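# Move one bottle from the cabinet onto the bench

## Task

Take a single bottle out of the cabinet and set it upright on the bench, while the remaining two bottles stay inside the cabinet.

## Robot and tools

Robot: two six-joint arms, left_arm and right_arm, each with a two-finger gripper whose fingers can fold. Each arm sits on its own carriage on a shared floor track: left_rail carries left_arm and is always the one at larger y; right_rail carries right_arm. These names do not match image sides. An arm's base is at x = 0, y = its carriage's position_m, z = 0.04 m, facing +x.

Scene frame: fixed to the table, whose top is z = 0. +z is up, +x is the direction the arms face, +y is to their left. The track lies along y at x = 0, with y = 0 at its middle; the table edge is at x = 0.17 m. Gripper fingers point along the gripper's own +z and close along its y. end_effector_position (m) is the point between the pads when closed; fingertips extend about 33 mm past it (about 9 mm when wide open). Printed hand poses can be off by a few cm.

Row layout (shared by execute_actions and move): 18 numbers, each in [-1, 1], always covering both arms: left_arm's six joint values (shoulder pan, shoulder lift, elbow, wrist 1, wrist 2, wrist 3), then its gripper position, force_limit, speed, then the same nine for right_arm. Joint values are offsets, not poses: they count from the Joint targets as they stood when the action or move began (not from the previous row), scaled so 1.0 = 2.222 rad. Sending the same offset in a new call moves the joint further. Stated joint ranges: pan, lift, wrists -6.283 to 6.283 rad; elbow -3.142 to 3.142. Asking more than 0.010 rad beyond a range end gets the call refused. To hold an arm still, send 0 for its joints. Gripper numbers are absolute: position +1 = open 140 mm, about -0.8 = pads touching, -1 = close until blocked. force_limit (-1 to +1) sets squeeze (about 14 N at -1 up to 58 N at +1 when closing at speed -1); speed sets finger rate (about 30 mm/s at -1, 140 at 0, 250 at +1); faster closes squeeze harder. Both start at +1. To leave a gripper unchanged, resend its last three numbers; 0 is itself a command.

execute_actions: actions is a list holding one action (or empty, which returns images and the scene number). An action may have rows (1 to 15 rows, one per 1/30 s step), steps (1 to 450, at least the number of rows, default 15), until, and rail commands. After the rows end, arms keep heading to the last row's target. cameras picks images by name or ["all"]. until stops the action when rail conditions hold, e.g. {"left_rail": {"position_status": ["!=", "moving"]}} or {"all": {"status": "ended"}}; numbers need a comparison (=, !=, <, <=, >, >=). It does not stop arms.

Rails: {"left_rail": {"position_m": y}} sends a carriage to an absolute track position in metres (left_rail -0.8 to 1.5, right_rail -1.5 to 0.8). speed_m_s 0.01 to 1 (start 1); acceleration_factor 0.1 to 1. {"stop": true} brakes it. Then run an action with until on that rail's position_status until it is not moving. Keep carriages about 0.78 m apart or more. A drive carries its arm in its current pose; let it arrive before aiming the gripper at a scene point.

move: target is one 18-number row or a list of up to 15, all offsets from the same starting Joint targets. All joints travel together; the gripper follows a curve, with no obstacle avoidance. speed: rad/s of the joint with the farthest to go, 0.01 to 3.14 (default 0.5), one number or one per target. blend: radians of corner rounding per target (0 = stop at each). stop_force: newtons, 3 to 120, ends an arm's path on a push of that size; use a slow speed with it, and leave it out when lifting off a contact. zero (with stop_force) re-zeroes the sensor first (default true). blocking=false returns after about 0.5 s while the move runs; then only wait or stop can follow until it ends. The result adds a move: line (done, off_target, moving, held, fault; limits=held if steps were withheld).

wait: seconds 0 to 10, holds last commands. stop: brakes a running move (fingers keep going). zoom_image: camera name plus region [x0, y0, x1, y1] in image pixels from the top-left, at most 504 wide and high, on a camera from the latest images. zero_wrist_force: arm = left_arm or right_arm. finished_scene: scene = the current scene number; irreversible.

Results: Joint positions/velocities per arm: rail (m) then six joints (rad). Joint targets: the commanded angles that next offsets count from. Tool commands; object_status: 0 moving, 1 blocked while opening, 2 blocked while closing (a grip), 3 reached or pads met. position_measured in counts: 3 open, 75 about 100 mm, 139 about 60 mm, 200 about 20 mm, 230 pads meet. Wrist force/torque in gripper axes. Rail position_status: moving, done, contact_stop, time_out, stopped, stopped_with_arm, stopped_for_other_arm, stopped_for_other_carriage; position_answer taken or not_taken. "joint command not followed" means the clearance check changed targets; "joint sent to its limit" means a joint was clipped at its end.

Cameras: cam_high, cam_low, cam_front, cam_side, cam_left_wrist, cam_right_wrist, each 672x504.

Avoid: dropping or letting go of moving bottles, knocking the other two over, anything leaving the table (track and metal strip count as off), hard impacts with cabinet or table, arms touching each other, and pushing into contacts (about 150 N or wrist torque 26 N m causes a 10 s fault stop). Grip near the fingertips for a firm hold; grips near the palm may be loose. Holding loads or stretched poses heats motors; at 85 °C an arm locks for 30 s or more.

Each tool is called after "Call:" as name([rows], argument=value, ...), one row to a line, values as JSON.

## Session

Call:
execute_actions(actions=[])

Scene clock: 0.00 s.
left_arm: end_effector_position=(+0.3456, +0.9786, +0.5800) position_measured=3 object_status=3 end_effector_quat_wxyz=(+0.000, +0.000, +1.000, +0.000) | right_arm: end_effector_position=(+0.3456, -1.1115, +0.5800) position_measured=3 object_status=3 end_effector_quat_wxyz=(+0.000, +0.000, +1.000, +0.000)
Joint positions: left_arm=[0.951 -0.316 -1.725 0.971 -0.816 -1.571 -0.316] | right_arm=[-1.139 -0.316 -1.725 0.971 -0.816 -1.571 -0.316]
Joint velocities: within noise
Joint torques (N m): no reading
Wrist force (N): no reading
Wrist torque (N m): no reading
Wrist force, peak (N): no reading
Joint targets: left_arm=[0.951 -0.316 -1.725 0.971 -0.816 -1.571 -0.316] | right_arm=[-1.139 -0.316 -1.725 0.971 -0.816 -1.571 -0.316]
Tool commands: left_gripper/position=+1.0 left_gripper/force_limit=+1.0 left_gripper/speed=+1.0 right_gripper/position=+1.0 right_gripper/force_limit=+1.0 right_gripper/speed=+1.0
left_rail: position_m=0.951 position_status=done
right_rail: position_m=-1.139 position_status=done

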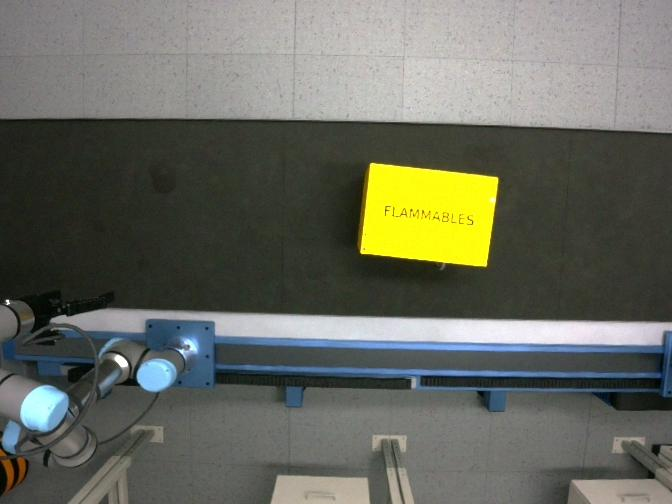

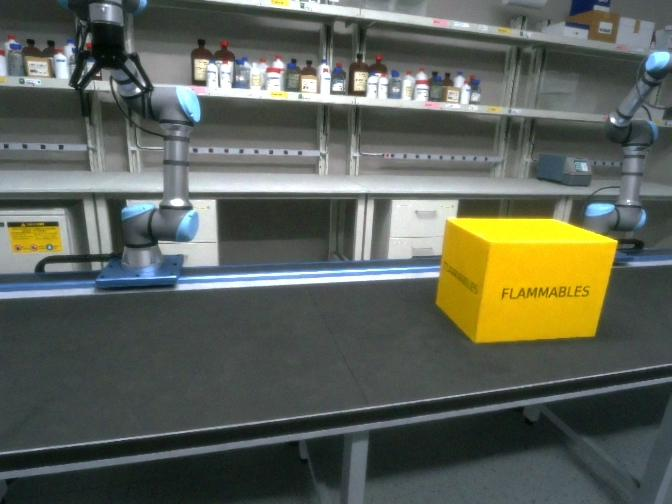

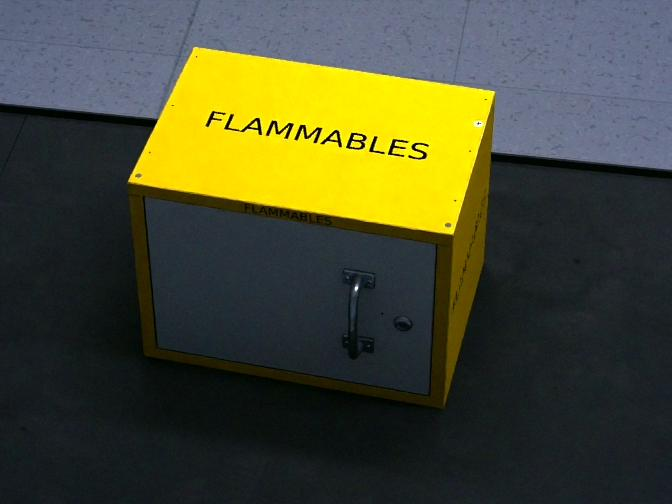

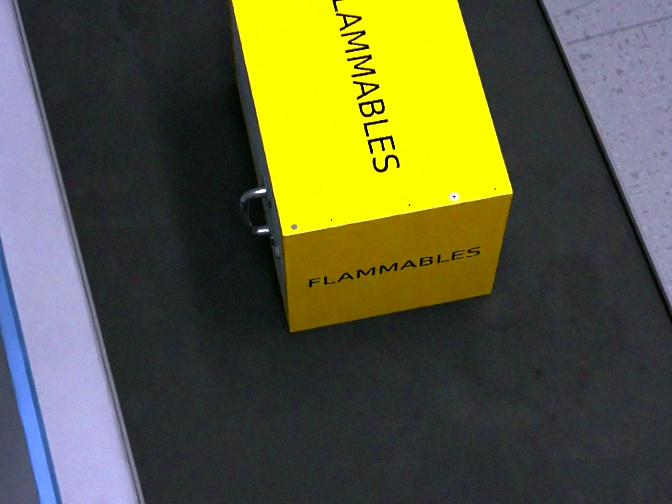

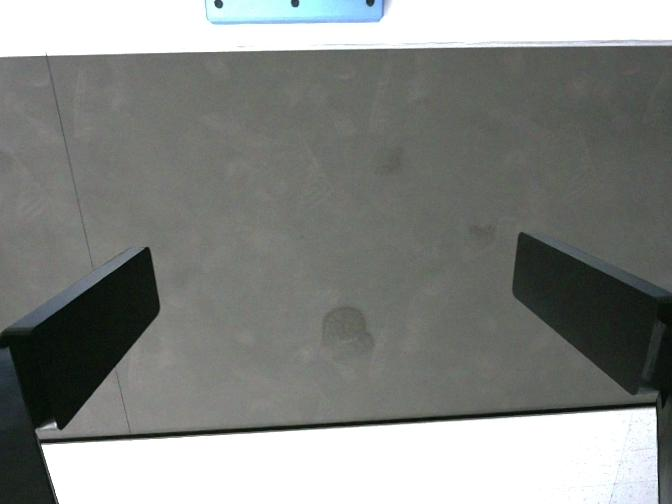

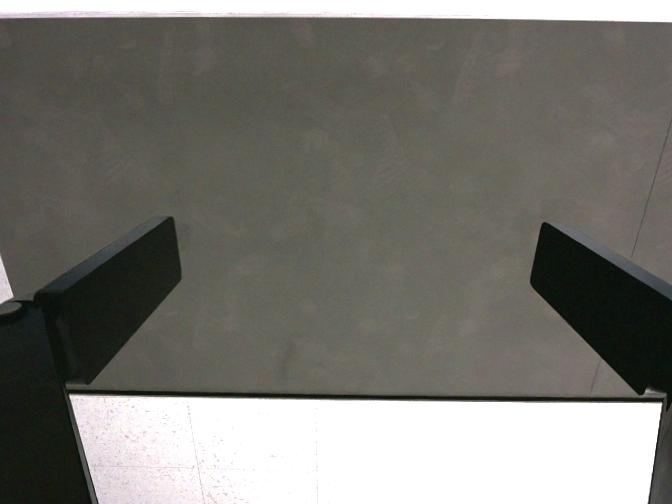

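Call:
execute_actions([
  {"left_rail": {"position_m": 0.33}, "right_rail": {"position_m": -0.47}, "steps": 200, "until": {"all": {"status": "ended"}}},
], cameras=["cam_right_wrist","cam_left_wrist"])

Scene clock: 106.37 s.
left_arm: end_effector_position=(+0.3456, +0.3572, +0.5800) position_measured=3 object_status=3 end_effector_quat_wxyz=(+0.000, +0.000, +1.000, +0.000) | right_arm: end_effector_position=(+0.3456, -0.4428, +0.5800) position_measured=3 object_status=3 end_effector_quat_wxyz=(+0.000, +0.000, +1.000, +0.000)
Joint positions: left_arm=[0.33 -0.316 -1.725 0.971 -0.816 -1.571 -0.316] | right_arm=[-0.47 -0.316 -1.725 0.971 -0.816 -1.571 -0.316]
Joint torques (N m): left_arm=[-1.23 -12.72 -20.83 -3 0.03 0.35] | right_arm=[2.35 -11.72 -21.07 -2.47 -0.44 -0.01]
Wrist force (N): left_arm=[-0.2 0.0 0.0] | right_arm=[-0.1 0.0 0.5]
Wrist torque (N m): left_arm=[0.01 0.05 0.01] | right_arm=[0.00 0.02 0.00]
Wrist force, peak (N): left_arm=[-0.6 1.5 -0.1] | right_arm=[-0.1 1.3 0.5]
Joint targets: left_arm=[0.330 -0.316 -1.725 0.971 -0.816 -1.571 -0.316] | right_arm=[-0.470 -0.316 -1.725 0.971 -0.816 -1.571 -0.316]
Tool commands: left_gripper/position=+1.0 left_gripper/force_limit=+1.0 left_gripper/speed=+1.0 right_gripper/position=+1.0 right_gripper/force_limit=+1.0 right_gripper/speed=+1.0
left_rail: position_m=0.330 position_status=done
right_rail: position_m=-0.470 position_status=done
Images, in order (width x height): cam_left_wrist 672x504, cam_right_wrist 672x504.

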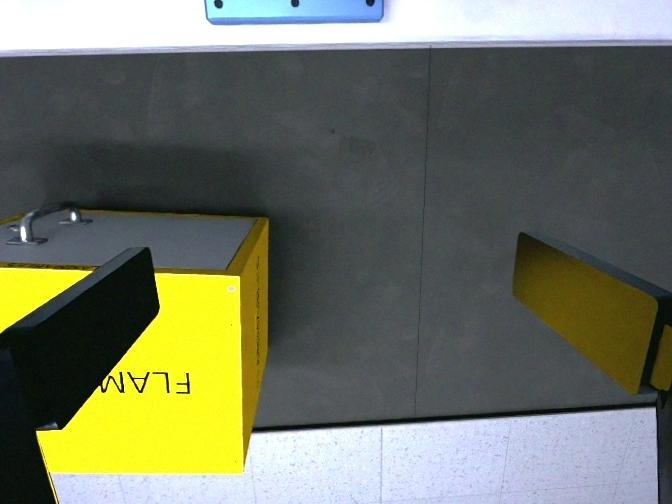

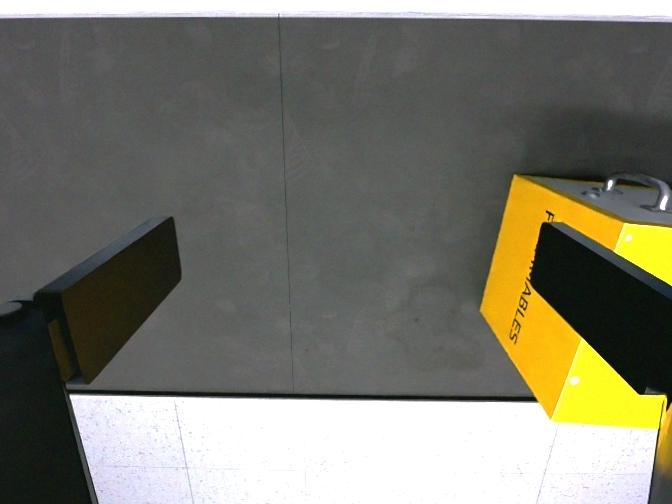

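Call:
move([
  [-0.7939,0,0,0.3533,0.2570,0.0702,-0.08,-1,0,0,0,0,0,0,0,1,1,1],
  [-0.7945,0.2106,0.6574,-0.1614,0.5200,0.1422,-0.08,-1,0,0,0,0,0,0,0,1,1,1],
], speed=0.8, blend=[0.1,0], cameras=["cam_high","cam_front","cam_side","cam_left_wrist"])

Scene clock: 144.27 s.
left_arm: end_effector_position=(+0.2878, -0.0115, +0.1453) position_measured=139 object_status=3 end_effector_quat_wxyz=(+0.034, +0.706, -0.033, +0.706) | right_arm: end_effector_position=(+0.3456, -0.4428, +0.5800) position_measured=3 object_status=3 end_effector_quat_wxyz=(+0.000, +0.000, +1.000, +0.000)
Joint positions: left_arm=[0.33 -2.081 -1.257 2.431 -1.174 -0.416 0] | right_arm=[-0.47 -0.316 -1.725 0.971 -0.816 -1.571 -0.316]
Joint torques (N m): left_arm=[-10.6 -15.44 4.76 -1.4 1.67 2.19] | right_arm=[1.32 -12.14 -20.57 -2.62 0.03 -0.19]
Wrist force (N): left_arm=[0.1 2.3 -0.1] | right_arm=[0.1 0.0 0.4]
Wrist torque (N m): left_arm=[0.32 0.42 0.18] | right_arm=[0.00 -0.02 0.00]
Wrist force, peak (N): left_arm=[-0.9 2.7 -0.2] | right_arm=[0.0 0.1 0.8]
Joint targets: left_arm=[0.330 -2.081 -1.257 2.431 -1.175 -0.415 0.000] | right_arm=[-0.470 -0.316 -1.725 0.971 -0.816 -1.571 -0.316]
left_rail: position_m=0.330 position_status=done
right_rail: position_m=-0.470 position_status=done
move: done
Images, in order (width x height): cam_high 672x504, cam_front 672x504, cam_side 672x504, cam_left_wrist 672x504.

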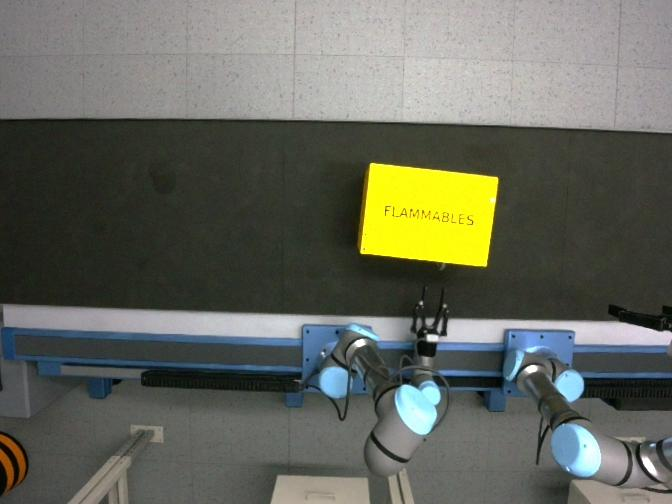

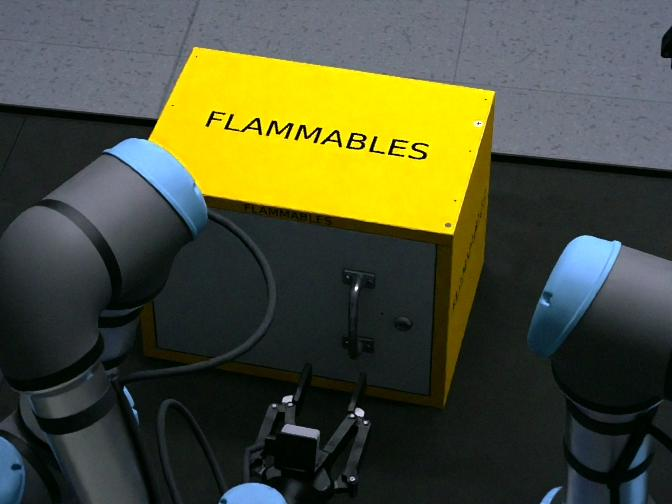

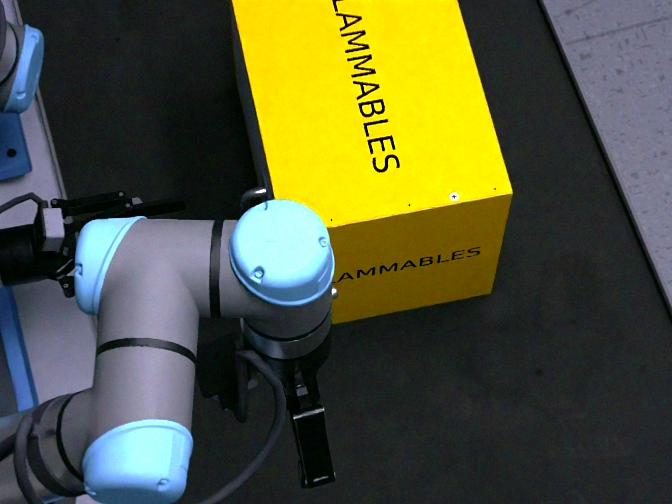

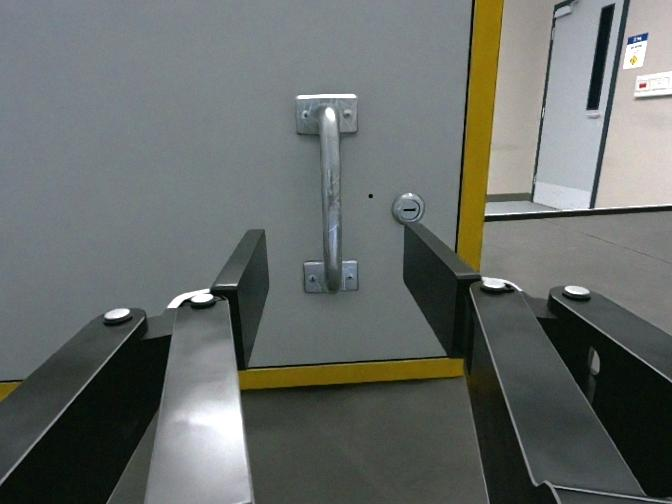

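Call:
move(target=[0.1240,0.0072,-0.0134,0.0063,0.1240,0,-0.08,-1,0,0,0,0,0,0,0,1,1,1], speed=0.12, stop_force=6, cameras=["cam_left_wrist"])

Scene clock: 179.10 s.
left_arm: end_effector_position=(+0.3709, -0.0167, +0.1453) position_measured=139 object_status=3 end_effector_quat_wxyz=(+0.034, +0.706, -0.033, +0.706) | right_arm: end_effector_position=(+0.3456, -0.4428, +0.5800) position_measured=3 object_status=3 end_effector_quat_wxyz=(+0.000, +0.000, +1.000, +0.000)
Joint positions: left_arm=[0.33 -1.806 -1.241 2.401 -1.161 -0.14 0] | right_arm=[-0.47 -0.316 -1.725 0.971 -0.816 -1.571 -0.316]
Joint torques (N m): left_arm=[6.66 -19.54 -24.2 2.6 1.41 2.41] | right_arm=[0.65 -11.7 -20.82 -2.77 0.05 -0.19]
Wrist force (N): left_arm=[-0.4 2.3 0.3] | right_arm=[0.2 0.2 0.5]
Wrist torque (N m): left_arm=[0.34 0.50 0.16] | right_arm=[0.04 -0.03 0.00]
Wrist force, peak (N): left_arm=[-0.5 2.7 -0.1] | right_arm=[0.1 0.3 0.7]
Joint targets: left_arm=[0.330 -1.806 -1.241 2.401 -1.161 -0.140 0.000] | right_arm=[-0.470 -0.316 -1.725 0.971 -0.816 -1.571 -0.316]
left_rail: position_m=0.330 position_status=done
right_rail: position_m=-0.470 position_status=done
move: done
Images, in order (width x height): cam_left_wrist 672x504.

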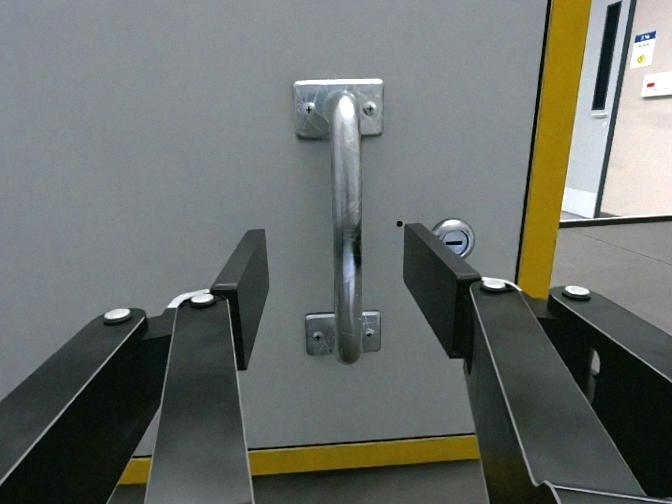

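Call:
move(target=[0.0548,0.0138,-0.0262,0.0124,0.0548,0,-0.08,-1,0,0,0,0,0,0,0,1,1,1], speed=0.08, stop_force=6, cameras=["cam_left_wrist"])

Scene clock: 207.30 s.
left_arm: end_effector_position=(+0.3939, -0.0252, +0.1454) position_measured=139 object_status=3 end_effector_quat_wxyz=(+0.034, +0.706, -0.033, +0.706) | right_arm: end_effector_position=(+0.3456, -0.4428, +0.5800) position_measured=3 object_status=3 end_effector_quat_wxyz=(+0.000, +0.000, +1.000, +0.000)
Joint positions: left_arm=[0.33 -1.725 -1.221 2.363 -1.143 -0.059 0] | right_arm=[-0.47 -0.316 -1.725 0.971 -0.816 -1.571 -0.316]
Joint torques (N m): left_arm=[-10.01 -35.15 2.76 -2.18 -1.56 2.32] | right_arm=[1.46 -12.21 -21.28 -2.67 -0.18 -0.55]
Wrist force (N): left_arm=[0.0 2.2 0.1] | right_arm=[0.0 0.0 0.2]
Wrist torque (N m): left_arm=[0.36 0.42 0.15] | right_arm=[0.00 0.01 0.01]
Wrist force, peak (N): left_arm=[-0.3 1.5 -5.6] | right_arm=[0.2 0.2 0.7]
Joint targets: left_arm=[0.330 -1.725 -1.221 2.363 -1.143 -0.059 0.000] | right_arm=[-0.470 -0.316 -1.725 0.971 -0.816 -1.571 -0.316]
left_rail: position_m=0.330 position_status=done
right_rail: position_m=-0.470 position_status=done
move: contact (left_arm); left_arm: the shoulder pan is farthest, 0.041 rad from its target
Images, in order (width x height): cam_left_wrist 672x504.

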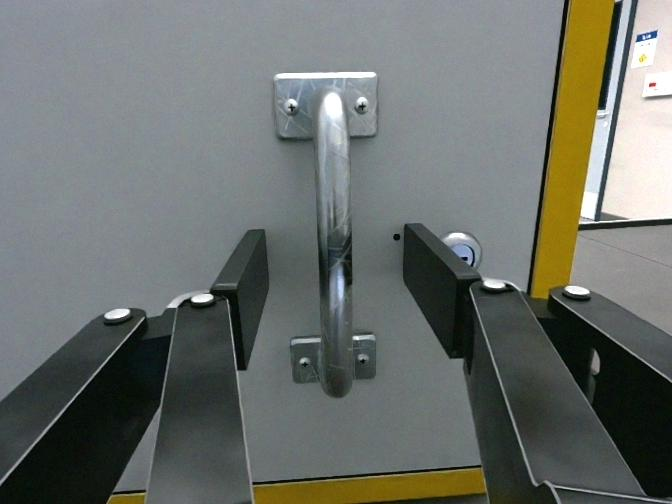

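Call:
execute_actions(actions=[], cameras=["cam_high","cam_front","cam_side","cam_left_wrist"])

Call:
zoom_image(camera="cam_left_wrist", region=[220, 60, 500, 400])

Call:
zoom_image(camera="cam_front", region=[230, 220, 460, 420])

Scene clock: 228.53 s.
left_arm: end_effector_position=(+0.3939, -0.0252, +0.1454) position_measured=139 object_status=3 end_effector_quat_wxyz=(+0.034, +0.706, -0.033, +0.706) | right_arm: end_effector_position=(+0.3456, -0.4428, +0.5800) position_measured=3 object_status=3 end_effector_quat_wxyz=(+0.000, +0.000, +1.000, +0.000)
Joint positions: left_arm=[0.33 -1.725 -1.221 2.363 -1.143 -0.059 0] | right_arm=[-0.47 -0.316 -1.725 0.971 -0.816 -1.571 -0.316]
Joint velocities: within noise
Joint torques (N m): left_arm=[-9.2 -33.72 3.58 -2.1 -1.55 2.13] | right_arm=[0.33 -12.51 -21.06 -2.74 -0.1 -0.54]
Wrist force (N): left_arm=[-0.1 2.3 0.4] | right_arm=[0.0 0.1 0.4]
Wrist torque (N m): left_arm=[0.35 0.44 0.16] | right_arm=[0.02 -0.01 0.01]
Wrist force, peak (N): left_arm=[-0.2 3.0 0.2] | right_arm=[0.2 0.1 0.7]
Joint targets: left_arm=[0.330 -1.725 -1.221 2.363 -1.143 -0.059 0.000] | right_arm=[-0.470 -0.316 -1.725 0.971 -0.816 -1.571 -0.316]
Tool commands: left_gripper/position=-0.08 left_gripper/force_limit=-1.0 left_gripper/speed=+0.0 right_gripper/position=+1.0 right_gripper/force_limit=+1.0 right_gripper/speed=+1.0
left_rail: position_m=0.330 position_status=done
right_rail: position_m=-0.470 position_status=done
Images, in order (width x height): cam_high 672x504, cam_front 672x504, cam_side 672x504, cam_left_wrist 672x504.

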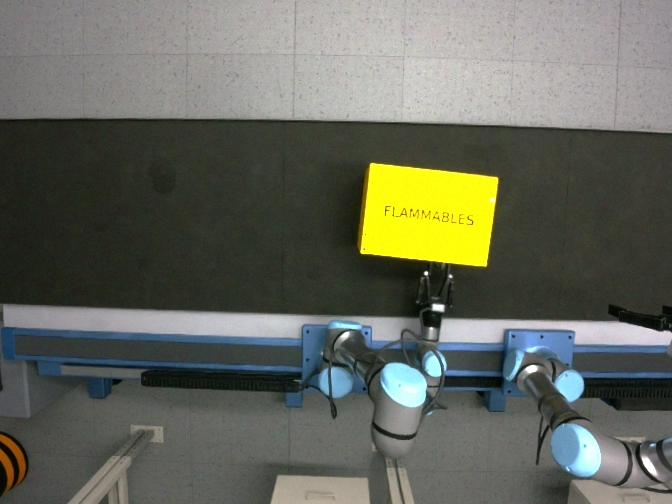

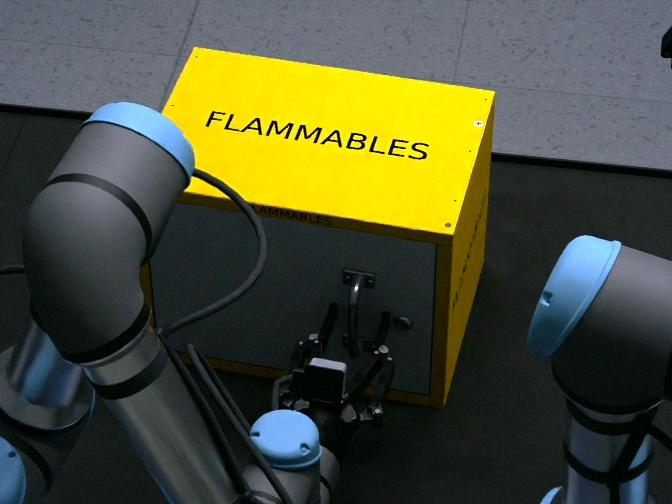

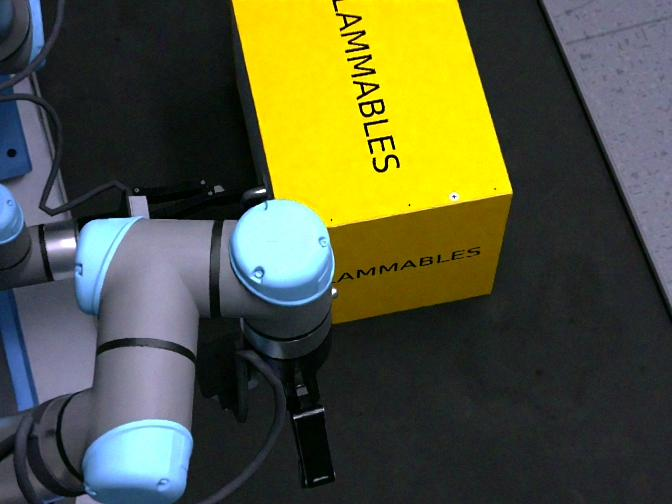

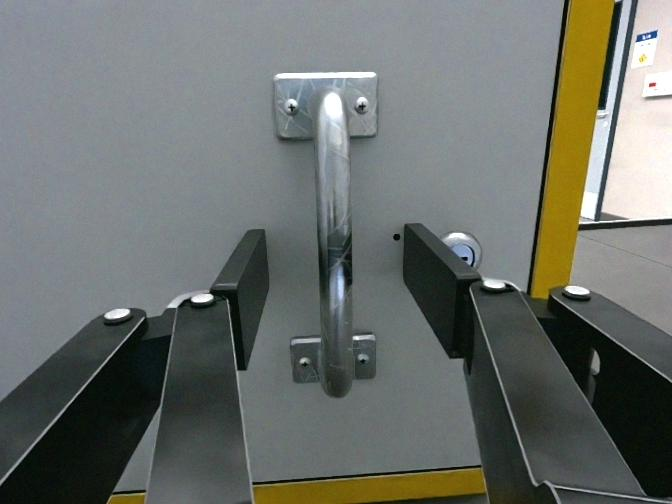

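Scaled by 1.482 from the camera's 672x504 image, which has a finer 960x720 frame.

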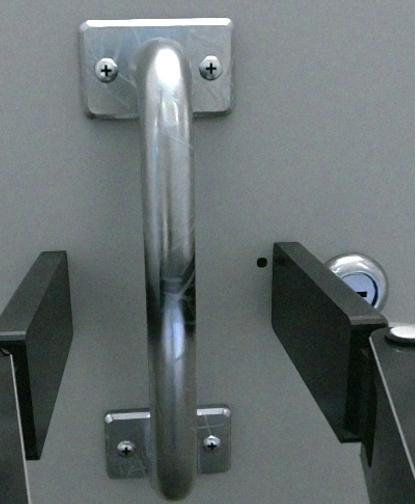

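Scaled by 2.191 from the camera's 672x504 image, which has a finer 960x720 frame.

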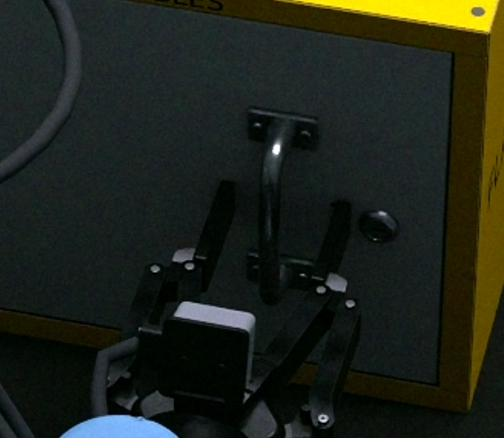

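Call:
execute_actions([
  {"rows": [[0,0,0,0,0,0,-1,-0.7,-1,0,0,0,0,0,0,1,1,1]], "steps": 80},
], cameras=["cam_left_wrist"])

Scene clock: 262.30 s.
left_arm: end_effector_position=(+0.3939, -0.0252, +0.1454) position_measured=223 object_status=2 end_effector_quat_wxyz=(+0.034, +0.706, -0.033, +0.706) | right_arm: end_effector_position=(+0.3456, -0.4428, +0.5800) position_measured=3 object_status=3 end_effector_quat_wxyz=(+0.000, +0.000, +1.000, +0.000)
Joint positions: left_arm=[0.33 -1.725 -1.221 2.363 -1.143 -0.059 0] | right_arm=[-0.47 -0.316 -1.725 0.971 -0.816 -1.571 -0.316]
Joint torques (N m): left_arm=[-16.66 -34.12 -6.9 0.21 4.21 1.78] | right_arm=[1.09 -11.89 -21.71 -2.68 -0.06 -0.57]
Wrist force (N): left_arm=[0.6 -9.2 4.1] | right_arm=[0.4 0.0 0.4]
Wrist torque (N m): left_arm=[0.30 0.48 0.28] | right_arm=[0.00 -0.08 0.00]
Wrist force, peak (N): left_arm=[-0.4 3.3 -13.6] | right_arm=[0.4 0.3 0.5]
Joint targets: left_arm=[0.330 -1.725 -1.221 2.363 -1.143 -0.059 0.000] | right_arm=[-0.470 -0.316 -1.725 0.971 -0.816 -1.571 -0.316]
left_rail: position_m=0.330 position_status=done
right_rail: position_m=-0.470 position_status=done
Images, in order (width x height): cam_left_wrist 672x504.

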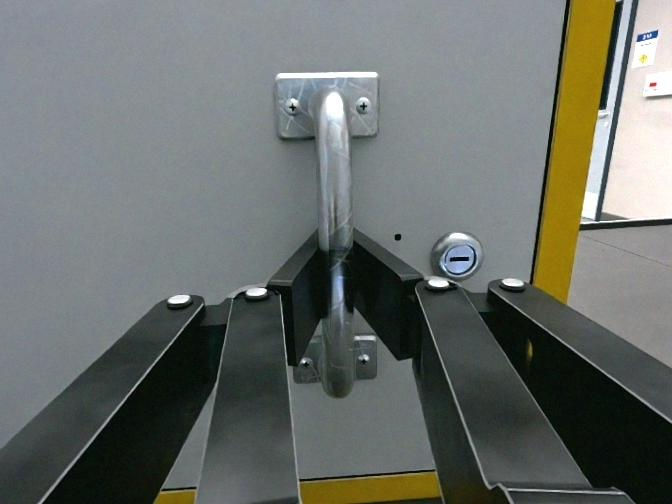

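Call:
move([
  [-0.0690,-0.0244,0.0457,-0.0208,-0.0443,0,-1,-0.7,-1,0,0,0,0,0,0,0,1,1],
  [-0.1533,-0.0505,0.0929,-0.0420,-0.1062,0,-1,-0.7,-1,0,0,0,0,0,0,0,1,1],
], speed=0.15, blend=[0.03,0], stop_force=50, cameras=["cam_high","cam_front","cam_left_wrist"])

Scene clock: 303.23 s.
left_arm: end_effector_position=(+0.3135, +0.0036, +0.1455) position_measured=223 object_status=2 end_effector_quat_wxyz=(+0.070, +0.704, -0.071, +0.704) | right_arm: end_effector_position=(+0.3456, -0.4428, +0.5800) position_measured=129 object_status=3 end_effector_quat_wxyz=(+0.000, +0.000, +1.000, +0.000)
Joint positions: left_arm=[0.33 -2.066 -1.333 2.569 -1.236 -0.295 0] | right_arm=[-0.47 -0.316 -1.725 0.971 -0.816 -1.571 -0.316]
Joint torques (N m): left_arm=[-14.83 -27.24 1.37 -2.79 0.88 1.33] | right_arm=[1.81 -11.99 -20.48 -2.72 -0.03 -0.6]
Wrist force (N): left_arm=[1.2 -5.2 5.3] | right_arm=[0.3 -0.2 0.4]
Wrist torque (N m): left_arm=[0.25 0.56 0.23] | right_arm=[-0.05 -0.07 0.00]
Wrist force, peak (N): left_arm=[-0.4 -11.3 5.1] | right_arm=[0.2 0.1 0.8]
Joint targets: left_arm=[0.330 -2.066 -1.333 2.569 -1.236 -0.295 0.000] | right_arm=[-0.470 -0.316 -1.725 0.971 -0.816 -1.571 -0.316]
left_rail: position_m=0.330 position_status=done
right_rail: position_m=-0.470 position_status=done
move: done
Images, in order (width x height): cam_high 672x504, cam_front 672x504, cam_left_wrist 672x504.

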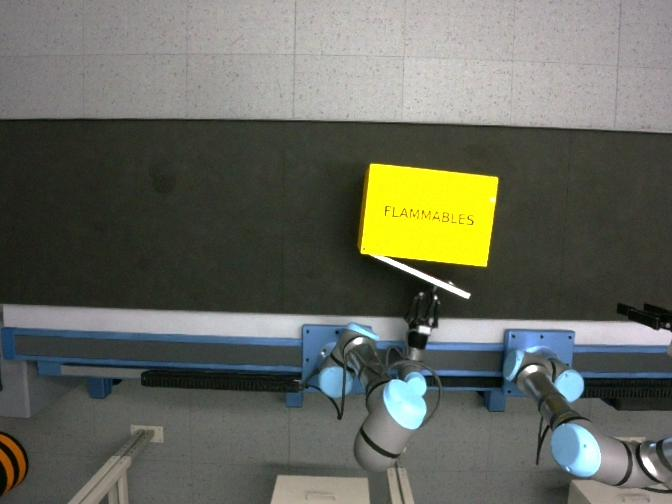

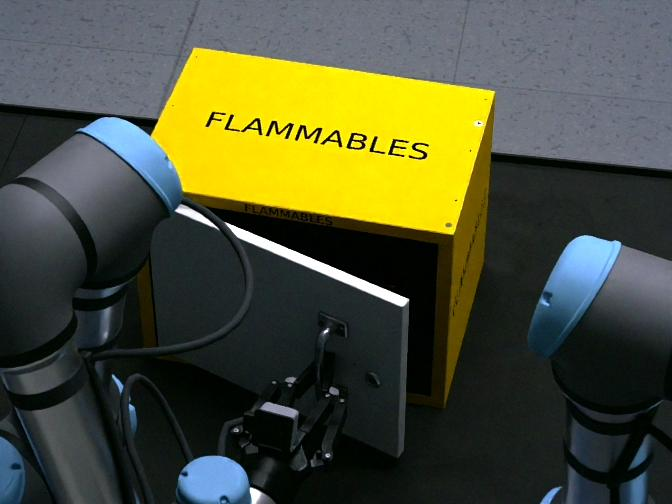

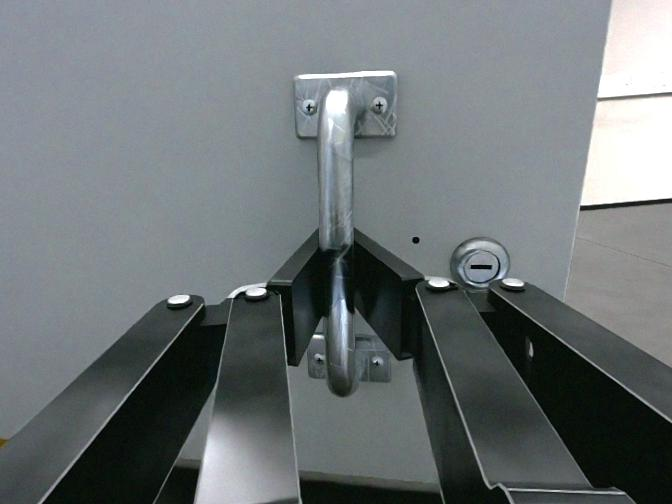

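Call:
move([
  [0,0,0,0,0,0,-0.08,-0.7,-1,0,0,0,0,0,0,0,1,1],
  [-0.11,-0.0053,0.0097,-0.0044,-0.1101,0,-0.08,-0.7,-1,0,0,0,0,0,0,0,1,1],
  [-0.11,-0.1764,-0.4361,0.6125,-0.1101,0,-0.08,-0.7,-1,0,0,0,0,0,0,0,1,1],
], speed=[0.3,0.2,0.8], blend=[0,0.03,0], cameras=["cam_high","cam_front","cam_right_wrist"])

Call:
execute_actions([
  {"left_rail": {"position_m": 0.9}, "steps": 200, "until": {"left_rail": {"position_status": ["!=", "moving"]}}},
])

Scene clock: 329.67 s.
left_arm: end_effector_position=(+0.1852, -0.0607, +0.5715) position_measured=139 object_status=3 end_effector_quat_wxyz=(+0.070, +0.704, -0.071, +0.704) | right_arm: end_effector_position=(+0.3456, -0.4428, +0.5800) position_measured=129 object_status=3 end_effector_quat_wxyz=(+0.000, +0.000, +1.000, +0.000)
Joint positions: left_arm=[0.33 -2.31 -1.725 1.601 0.125 -0.54 0] | right_arm=[-0.47 -0.316 -1.725 0.971 -0.816 -1.571 -0.316]
Joint torques (N m): left_arm=[-10.03 -22.68 -37.97 3.55 -1.14 0.91] | right_arm=[2.2 -12.25 -21.28 -2.8 0.13 -0.89]
Wrist force (N): left_arm=[-0.9 2.1 -0.8] | right_arm=[0.1 0.0 0.3]
Wrist torque (N m): left_arm=[0.27 0.61 0.17] | right_arm=[0.01 -0.02 0.00]
Wrist force, peak (N): left_arm=[1.9 -5.5 5.6] | right_arm=[0.4 0.2 0.7]
Joint targets: left_arm=[0.330 -2.310 -1.725 1.600 0.125 -0.540 0.000] | right_arm=[-0.470 -0.316 -1.725 0.971 -0.816 -1.571 -0.316]
left_rail: position_m=0.330 position_status=done
right_rail: position_m=-0.470 position_status=done
move: done
Images, in order (width x height): cam_high 672x504, cam_front 672x504, cam_right_wrist 672x504.

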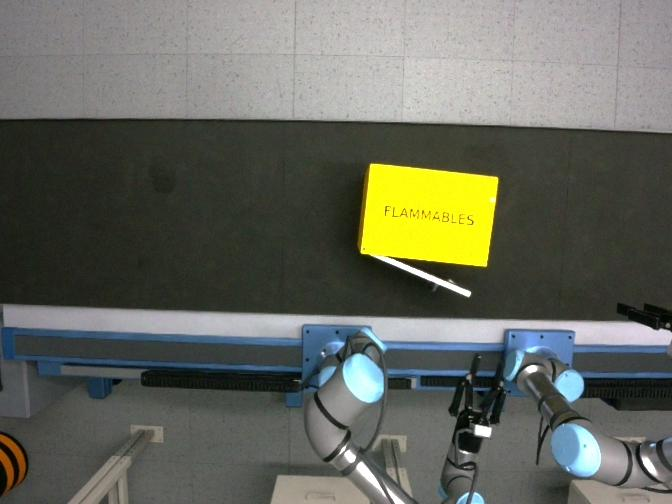

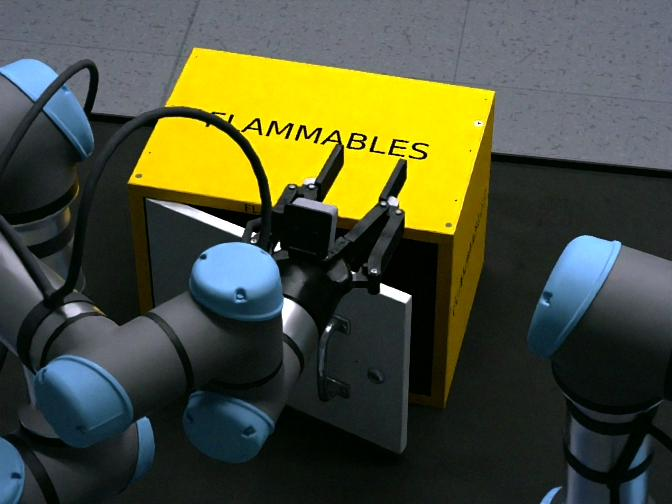

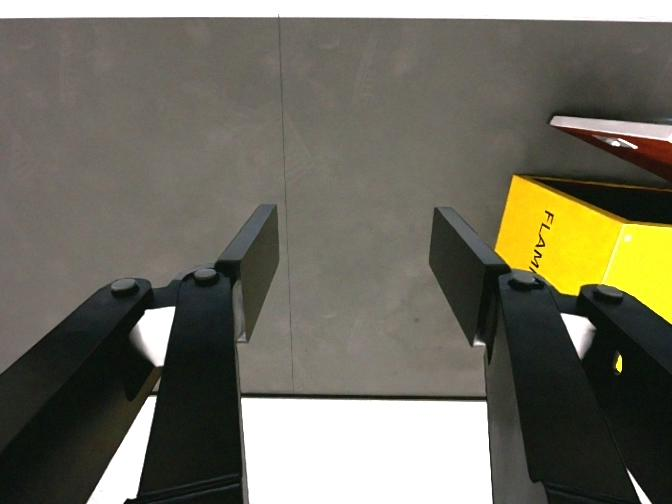

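Scene clock: 331.77 s.
left_arm: end_effector_position=(+0.1852, +0.5093, +0.5716) position_measured=139 object_status=3 end_effector_quat_wxyz=(+0.070, +0.704, -0.071, +0.704) | right_arm: end_effector_position=(+0.3456, -0.4428, +0.5800) position_measured=129 object_status=3 end_effector_quat_wxyz=(+0.000, +0.000, +1.000, +0.000)
Joint positions: left_arm=[0.9 -2.31 -1.725 1.6 0.125 -0.54 0] | right_arm=[-0.47 -0.316 -1.725 0.971 -0.816 -1.571 -0.316]
Joint torques (N m): left_arm=[-6.25 -8.24 -31.64 0.87 -0.52 0.61] | right_arm=[1.33 -12 -20.51 -2.4 0.12 -0.7]
Wrist force (N): left_arm=[-1.2 1.9 -1.0] | right_arm=[0.1 0.2 0.5]
Wrist torque (N m): left_arm=[0.23 0.68 0.18] | right_arm=[0.04 -0.01 0.00]
Wrist force, peak (N): left_arm=[-1.1 3.5 -0.4] | right_arm=[0.5 0.2 0.5]
Joint targets: left_arm=[0.900 -2.310 -1.725 1.600 0.125 -0.540 0.000] | right_arm=[-0.470 -0.316 -1.725 0.971 -0.816 -1.571 -0.316]
Tool commands: left_gripper/position=-0.08 left_gripper/force_limit=-0.7 left_gripper/speed=-1.0 right_gripper/position=+0.0 right_gripper/force_limit=+1.0 right_gripper/speed=+1.0
left_rail: position_m=0.900 position_status=done
right_rail: position_m=-0.470 position_status=done

Call:
execute_actions([
  {"right_rail": {"position_m": -0.335}, "steps": 200, "until": {"right_rail": {"position_status": ["!=", "moving"]}}},
])

Call:
move(target=[0,0,0,0,0,0,-0.08,-0.7,-1,0.3095,0.0727,0.1468,-0.2199,0,0.3987,-1,-1,0], speed=0.8, cameras=["cam_high","cam_front","cam_right_wrist"])

Scene clock: 395.70 s.
left_arm: end_effector_position=(+0.1852, +0.5093, +0.5716) position_measured=139 object_status=3 end_effector_quat_wxyz=(+0.070, +0.704, -0.071, +0.704) | right_arm: end_effector_position=(+0.3456, -0.3078, +0.5800) position_measured=129 object_status=3 end_effector_quat_wxyz=(+0.000, +0.000, +1.000, +0.000)
Joint positions: left_arm=[0.9 -2.31 -1.725 1.6 0.125 -0.54 0] | right_arm=[-0.335 -0.316 -1.725 0.971 -0.816 -1.571 -0.316]
Joint torques (N m): left_arm=[-1.02 -8.92 -21.3 -0.98 0.54 0.72] | right_arm=[3.23 -11.48 -21.36 -2.75 0.09 -0.83]
Wrist force (N): left_arm=[-1.1 1.8 -0.3] | right_arm=[0.1 0.1 0.6]
Wrist torque (N m): left_arm=[0.20 0.64 0.17] | right_arm=[0.01 -0.01 0.00]
Wrist force, peak (N): left_arm=[-1.3 2.6 -0.6] | right_arm=[0.3 -1.2 0.2]
Joint targets: left_arm=[0.900 -2.310 -1.725 1.600 0.125 -0.540 0.000] | right_arm=[-0.335 -0.316 -1.725 0.971 -0.816 -1.571 -0.316]
Tool commands: left_gripper/position=-0.08 left_gripper/force_limit=-0.7 left_gripper/speed=-1.0 right_gripper/position=+0.0 right_gripper/force_limit=+1.0 right_gripper/speed=+1.0
left_rail: position_m=0.900 position_status=done
right_rail: position_m=-0.335 position_status=done

Scene clock: 397.63 s.
left_arm: end_effector_position=(+0.1852, +0.5093, +0.5716) position_measured=139 object_status=3 end_effector_quat_wxyz=(+0.070, +0.704, -0.071, +0.704) | right_arm: end_effector_position=(+0.4001, -0.0361, +0.4200) position_measured=233 object_status=3 end_effector_quat_wxyz=(+0.000, +0.099, +0.995, +0.000)
Joint positions: left_arm=[0.9 -2.31 -1.725 1.6 0.125 -0.54 0] | right_arm=[-0.335 0.371 -1.564 1.297 -1.304 -1.571 0.57]
Joint torques (N m): left_arm=[1.17 -9.87 -15.35 -1.01 0.98 0.43] | right_arm=[8.41 -17.07 -15.37 -3.95 0.03 1.63]
Wrist force (N): left_arm=[-1.1 2.2 -0.8] | right_arm=[0.5 0.3 0.3]
Wrist torque (N m): left_arm=[0.30 0.63 0.17] | right_arm=[0.07 -0.10 -0.01]
Wrist force, peak (N): left_arm=[-1.3 2.5 -0.5] | right_arm=[0.8 2.1 1.4]
Joint targets: left_arm=[0.900 -2.310 -1.725 1.600 0.125 -0.540 0.000] | right_arm=[-0.335 0.372 -1.564 1.297 -1.305 -1.571 0.570]
left_rail: position_m=0.900 position_status=done
right_rail: position_m=-0.335 position_status=done
move: done
Images, in order (width x height): cam_high 672x504, cam_front 672x504, cam_right_wrist 672x504.

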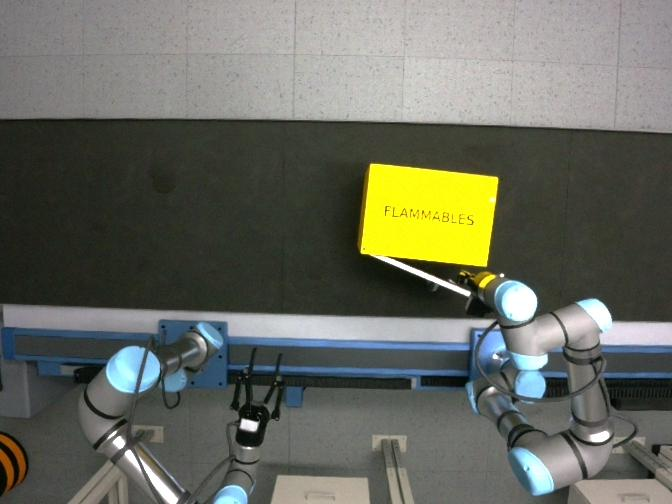

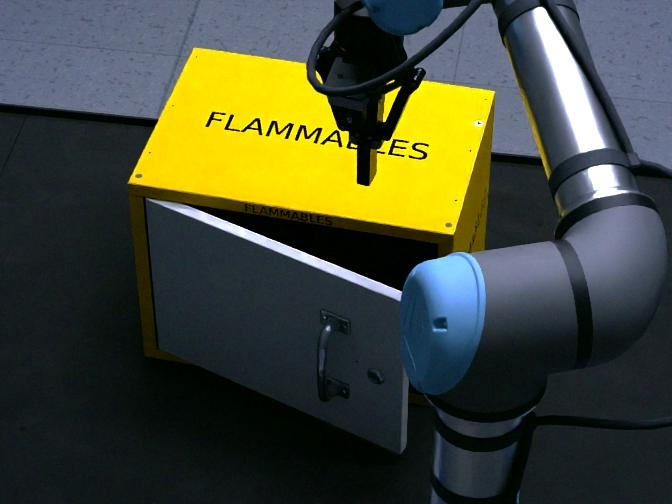

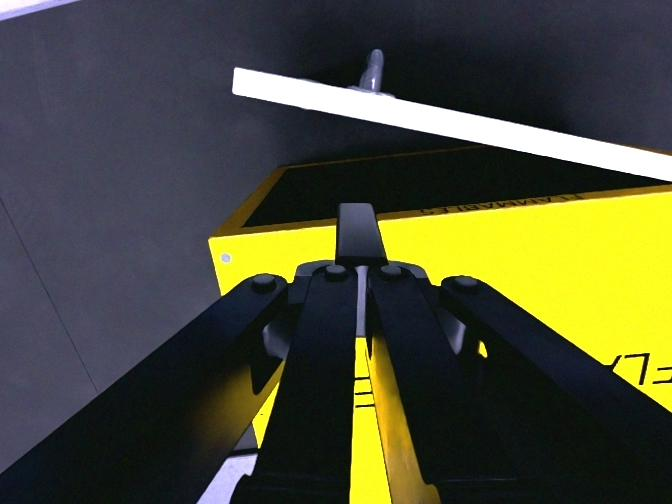

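Call:
move([
  [0,0,0,0,0,0,-0.08,-0.7,-1,0.0098,-0.0129,0.0128,0,0,0.0098,-1,-1,0],
  [0,0,0,0,0,0,-0.08,-0.7,-1,0.0098,-0.0270,0.1254,-0.0984,0,0.0098,-1,-1,0],
  [0,0,0,0,0,0,-0.08,-0.7,-1,0.0098,-0.0266,0.1766,-0.1500,0,0.0098,-1,-1,0],
], speed=0.25, blend=[0.01,0.03,0], stop_force=12, cameras=["cam_right_wrist"])

Scene clock: 424.27 s.
left_arm: end_effector_position=(+0.1852, +0.5093, +0.5716) position_measured=139 object_status=3 end_effector_quat_wxyz=(+0.070, +0.704, -0.071, +0.704) | right_arm: end_effector_position=(+0.3823, -0.0320, +0.2899) position_measured=233 object_status=3 end_effector_quat_wxyz=(+0.000, +0.099, +0.995, +0.000)
Joint positions: left_arm=[0.9 -2.31 -1.725 1.6 0.125 -0.54 0] | right_arm=[-0.335 0.393 -1.623 1.689 -1.638 -1.571 0.592]
Joint torques (N m): left_arm=[5.85 -9.91 -9 -1.02 0.97 -0.1] | right_arm=[7.73 -16.76 -15.35 -4.1 0.13 1.9]
Wrist force (N): left_arm=[-1.0 2.3 -0.6] | right_arm=[0.3 0.1 -0.1]
Wrist torque (N m): left_arm=[0.31 0.61 0.17] | right_arm=[-0.02 -0.07 -0.01]
Wrist force, peak (N): left_arm=[-1.3 2.6 -0.5] | right_arm=[-1.3 0.1 0.5]
Joint targets: left_arm=[0.900 -2.310 -1.725 1.600 0.125 -0.540 0.000] | right_arm=[-0.335 0.393 -1.623 1.689 -1.638 -1.571 0.592]
left_rail: position_m=0.900 position_status=done
right_rail: position_m=-0.335 position_status=done
move: done
Images, in order (width x height): cam_right_wrist 672x504.

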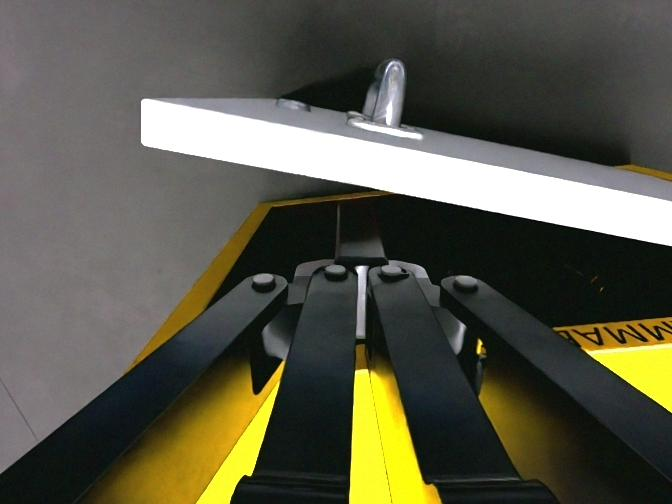

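Call:
execute_actions([
  {"left_rail": {"position_m": 1.15}, "steps": 200, "until": {"left_rail": {"position_status": ["!=", "moving"]}}},
])

Call:
move([
  [0,0,0,0,0,0,-0.08,-0.7,-1,0.0540,-0.0098,0.0091,0.0007,0,0.1267,-1,-1,0],
  [0,0,0,0,0,0,-0.08,-0.7,-1,0.1663,0.0238,-0.0231,-0.0006,0,0.4190,-1,-1,0],
  [0,0,0,0,0,0,-0.08,-0.7,-1,0.2358,0.1182,-0.1285,0.0103,0,0.6685,-1,-1,0],
  [0,0,0,0,0,0,-0.08,-0.7,-1,0.2573,0.2228,-0.2693,0.0465,0,0.8700,-1,-1,0],
  [0,0,0,0,0,0,-0.08,-0.7,-1,0.2576,0.2476,-0.3063,0.0587,0,0.9154,-1,-1,0],
], speed=0.5, blend=0.08, stop_force=25, cameras=["cam_high","cam_front"])

Scene clock: 443.57 s.
left_arm: end_effector_position=(+0.1852, +0.7593, +0.5716) position_measured=139 object_status=3 end_effector_quat_wxyz=(+0.070, +0.704, -0.071, +0.704) | right_arm: end_effector_position=(+0.3823, -0.0320, +0.2899) position_measured=233 object_status=3 end_effector_quat_wxyz=(+0.000, +0.099, +0.995, +0.000)
Joint positions: left_arm=[1.15 -2.31 -1.725 1.6 0.125 -0.54 0] | right_arm=[-0.335 0.393 -1.623 1.689 -1.638 -1.571 0.592]
Joint torques (N m): left_arm=[6.32 -11.87 -13.05 0.44 0.99 -0.11] | right_arm=[5.9 -15.22 -16.22 -4.04 0.4 1.79]
Wrist force (N): left_arm=[-1.1 1.9 -0.5] | right_arm=[0.1 0.2 -0.1]
Wrist torque (N m): left_arm=[0.24 0.64 0.17] | right_arm=[0.00 -0.02 -0.01]
Wrist force, peak (N): left_arm=[-1.2 3.2 -0.5] | right_arm=[0.3 0.4 -0.3]
Joint targets: left_arm=[1.150 -2.310 -1.725 1.600 0.125 -0.540 0.000] | right_arm=[-0.335 0.393 -1.623 1.689 -1.638 -1.571 0.592]
Tool commands: left_gripper/position=-0.08 left_gripper/force_limit=-0.7 left_gripper/speed=-1.0 right_gripper/position=-1.0 right_gripper/force_limit=-1.0 right_gripper/speed=+0.0
left_rail: position_m=1.150 position_status=done
right_rail: position_m=-0.335 position_status=done

Scene clock: 448.93 s.
left_arm: end_effector_position=(+0.1852, +0.7593, +0.5716) position_measured=139 object_status=3 end_effector_quat_wxyz=(+0.070, +0.704, -0.071, +0.704) | right_arm: end_effector_position=(+0.2853, +0.3120, +0.2900) position_measured=233 object_status=3 end_effector_quat_wxyz=(+0.000, +0.738, +0.675, +0.000)
Joint positions: left_arm=[1.15 -2.31 -1.725 1.6 0.125 -0.54 0] | right_arm=[-0.335 0.966 -1.073 1.009 -1.508 -1.571 2.626]
Joint torques (N m): left_arm=[5.85 -13.05 -21.12 3.41 0.88 -0.48] | right_arm=[6.57 -37.48 -41.82 -2.52 0.58 1.63]
Wrist force (N): left_arm=[-1.0 2.1 -0.9] | right_arm=[-2.3 -2.9 0.1]
Wrist torque (N m): left_arm=[0.28 0.61 0.16] | right_arm=[0.03 -0.17 0.00]
Wrist force, peak (N): left_arm=[-1.0 2.6 -0.9] | right_arm=[-3.1 -3.1 -0.7]
Joint targets: left_arm=[1.150 -2.310 -1.725 1.600 0.125 -0.540 0.000] | right_arm=[-0.335 0.966 -1.073 1.009 -1.508 -1.571 2.626]
left_rail: position_m=1.150 position_status=done
right_rail: position_m=-0.335 position_status=done
move: done; blend cut to 0.0504 rad at target 4
Images, in order (width x height): cam_high 672x504, cam_front 672x504.

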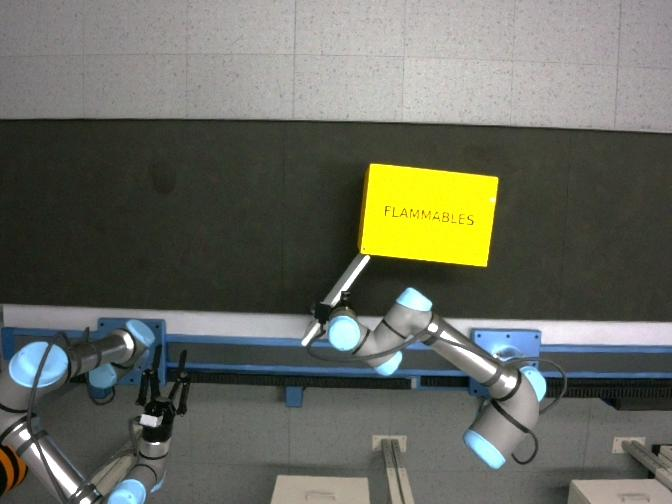

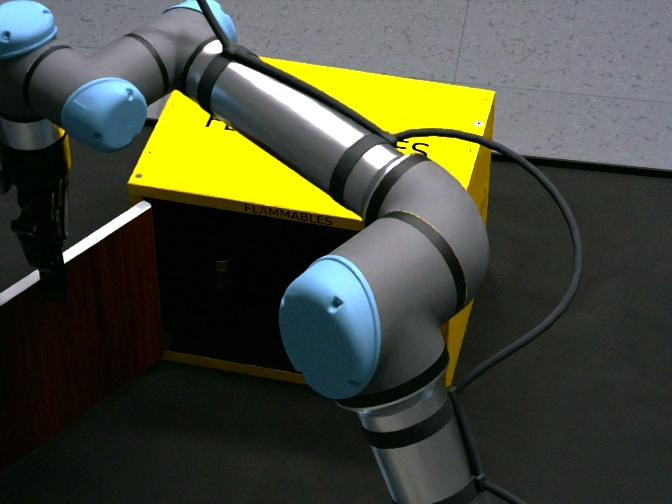

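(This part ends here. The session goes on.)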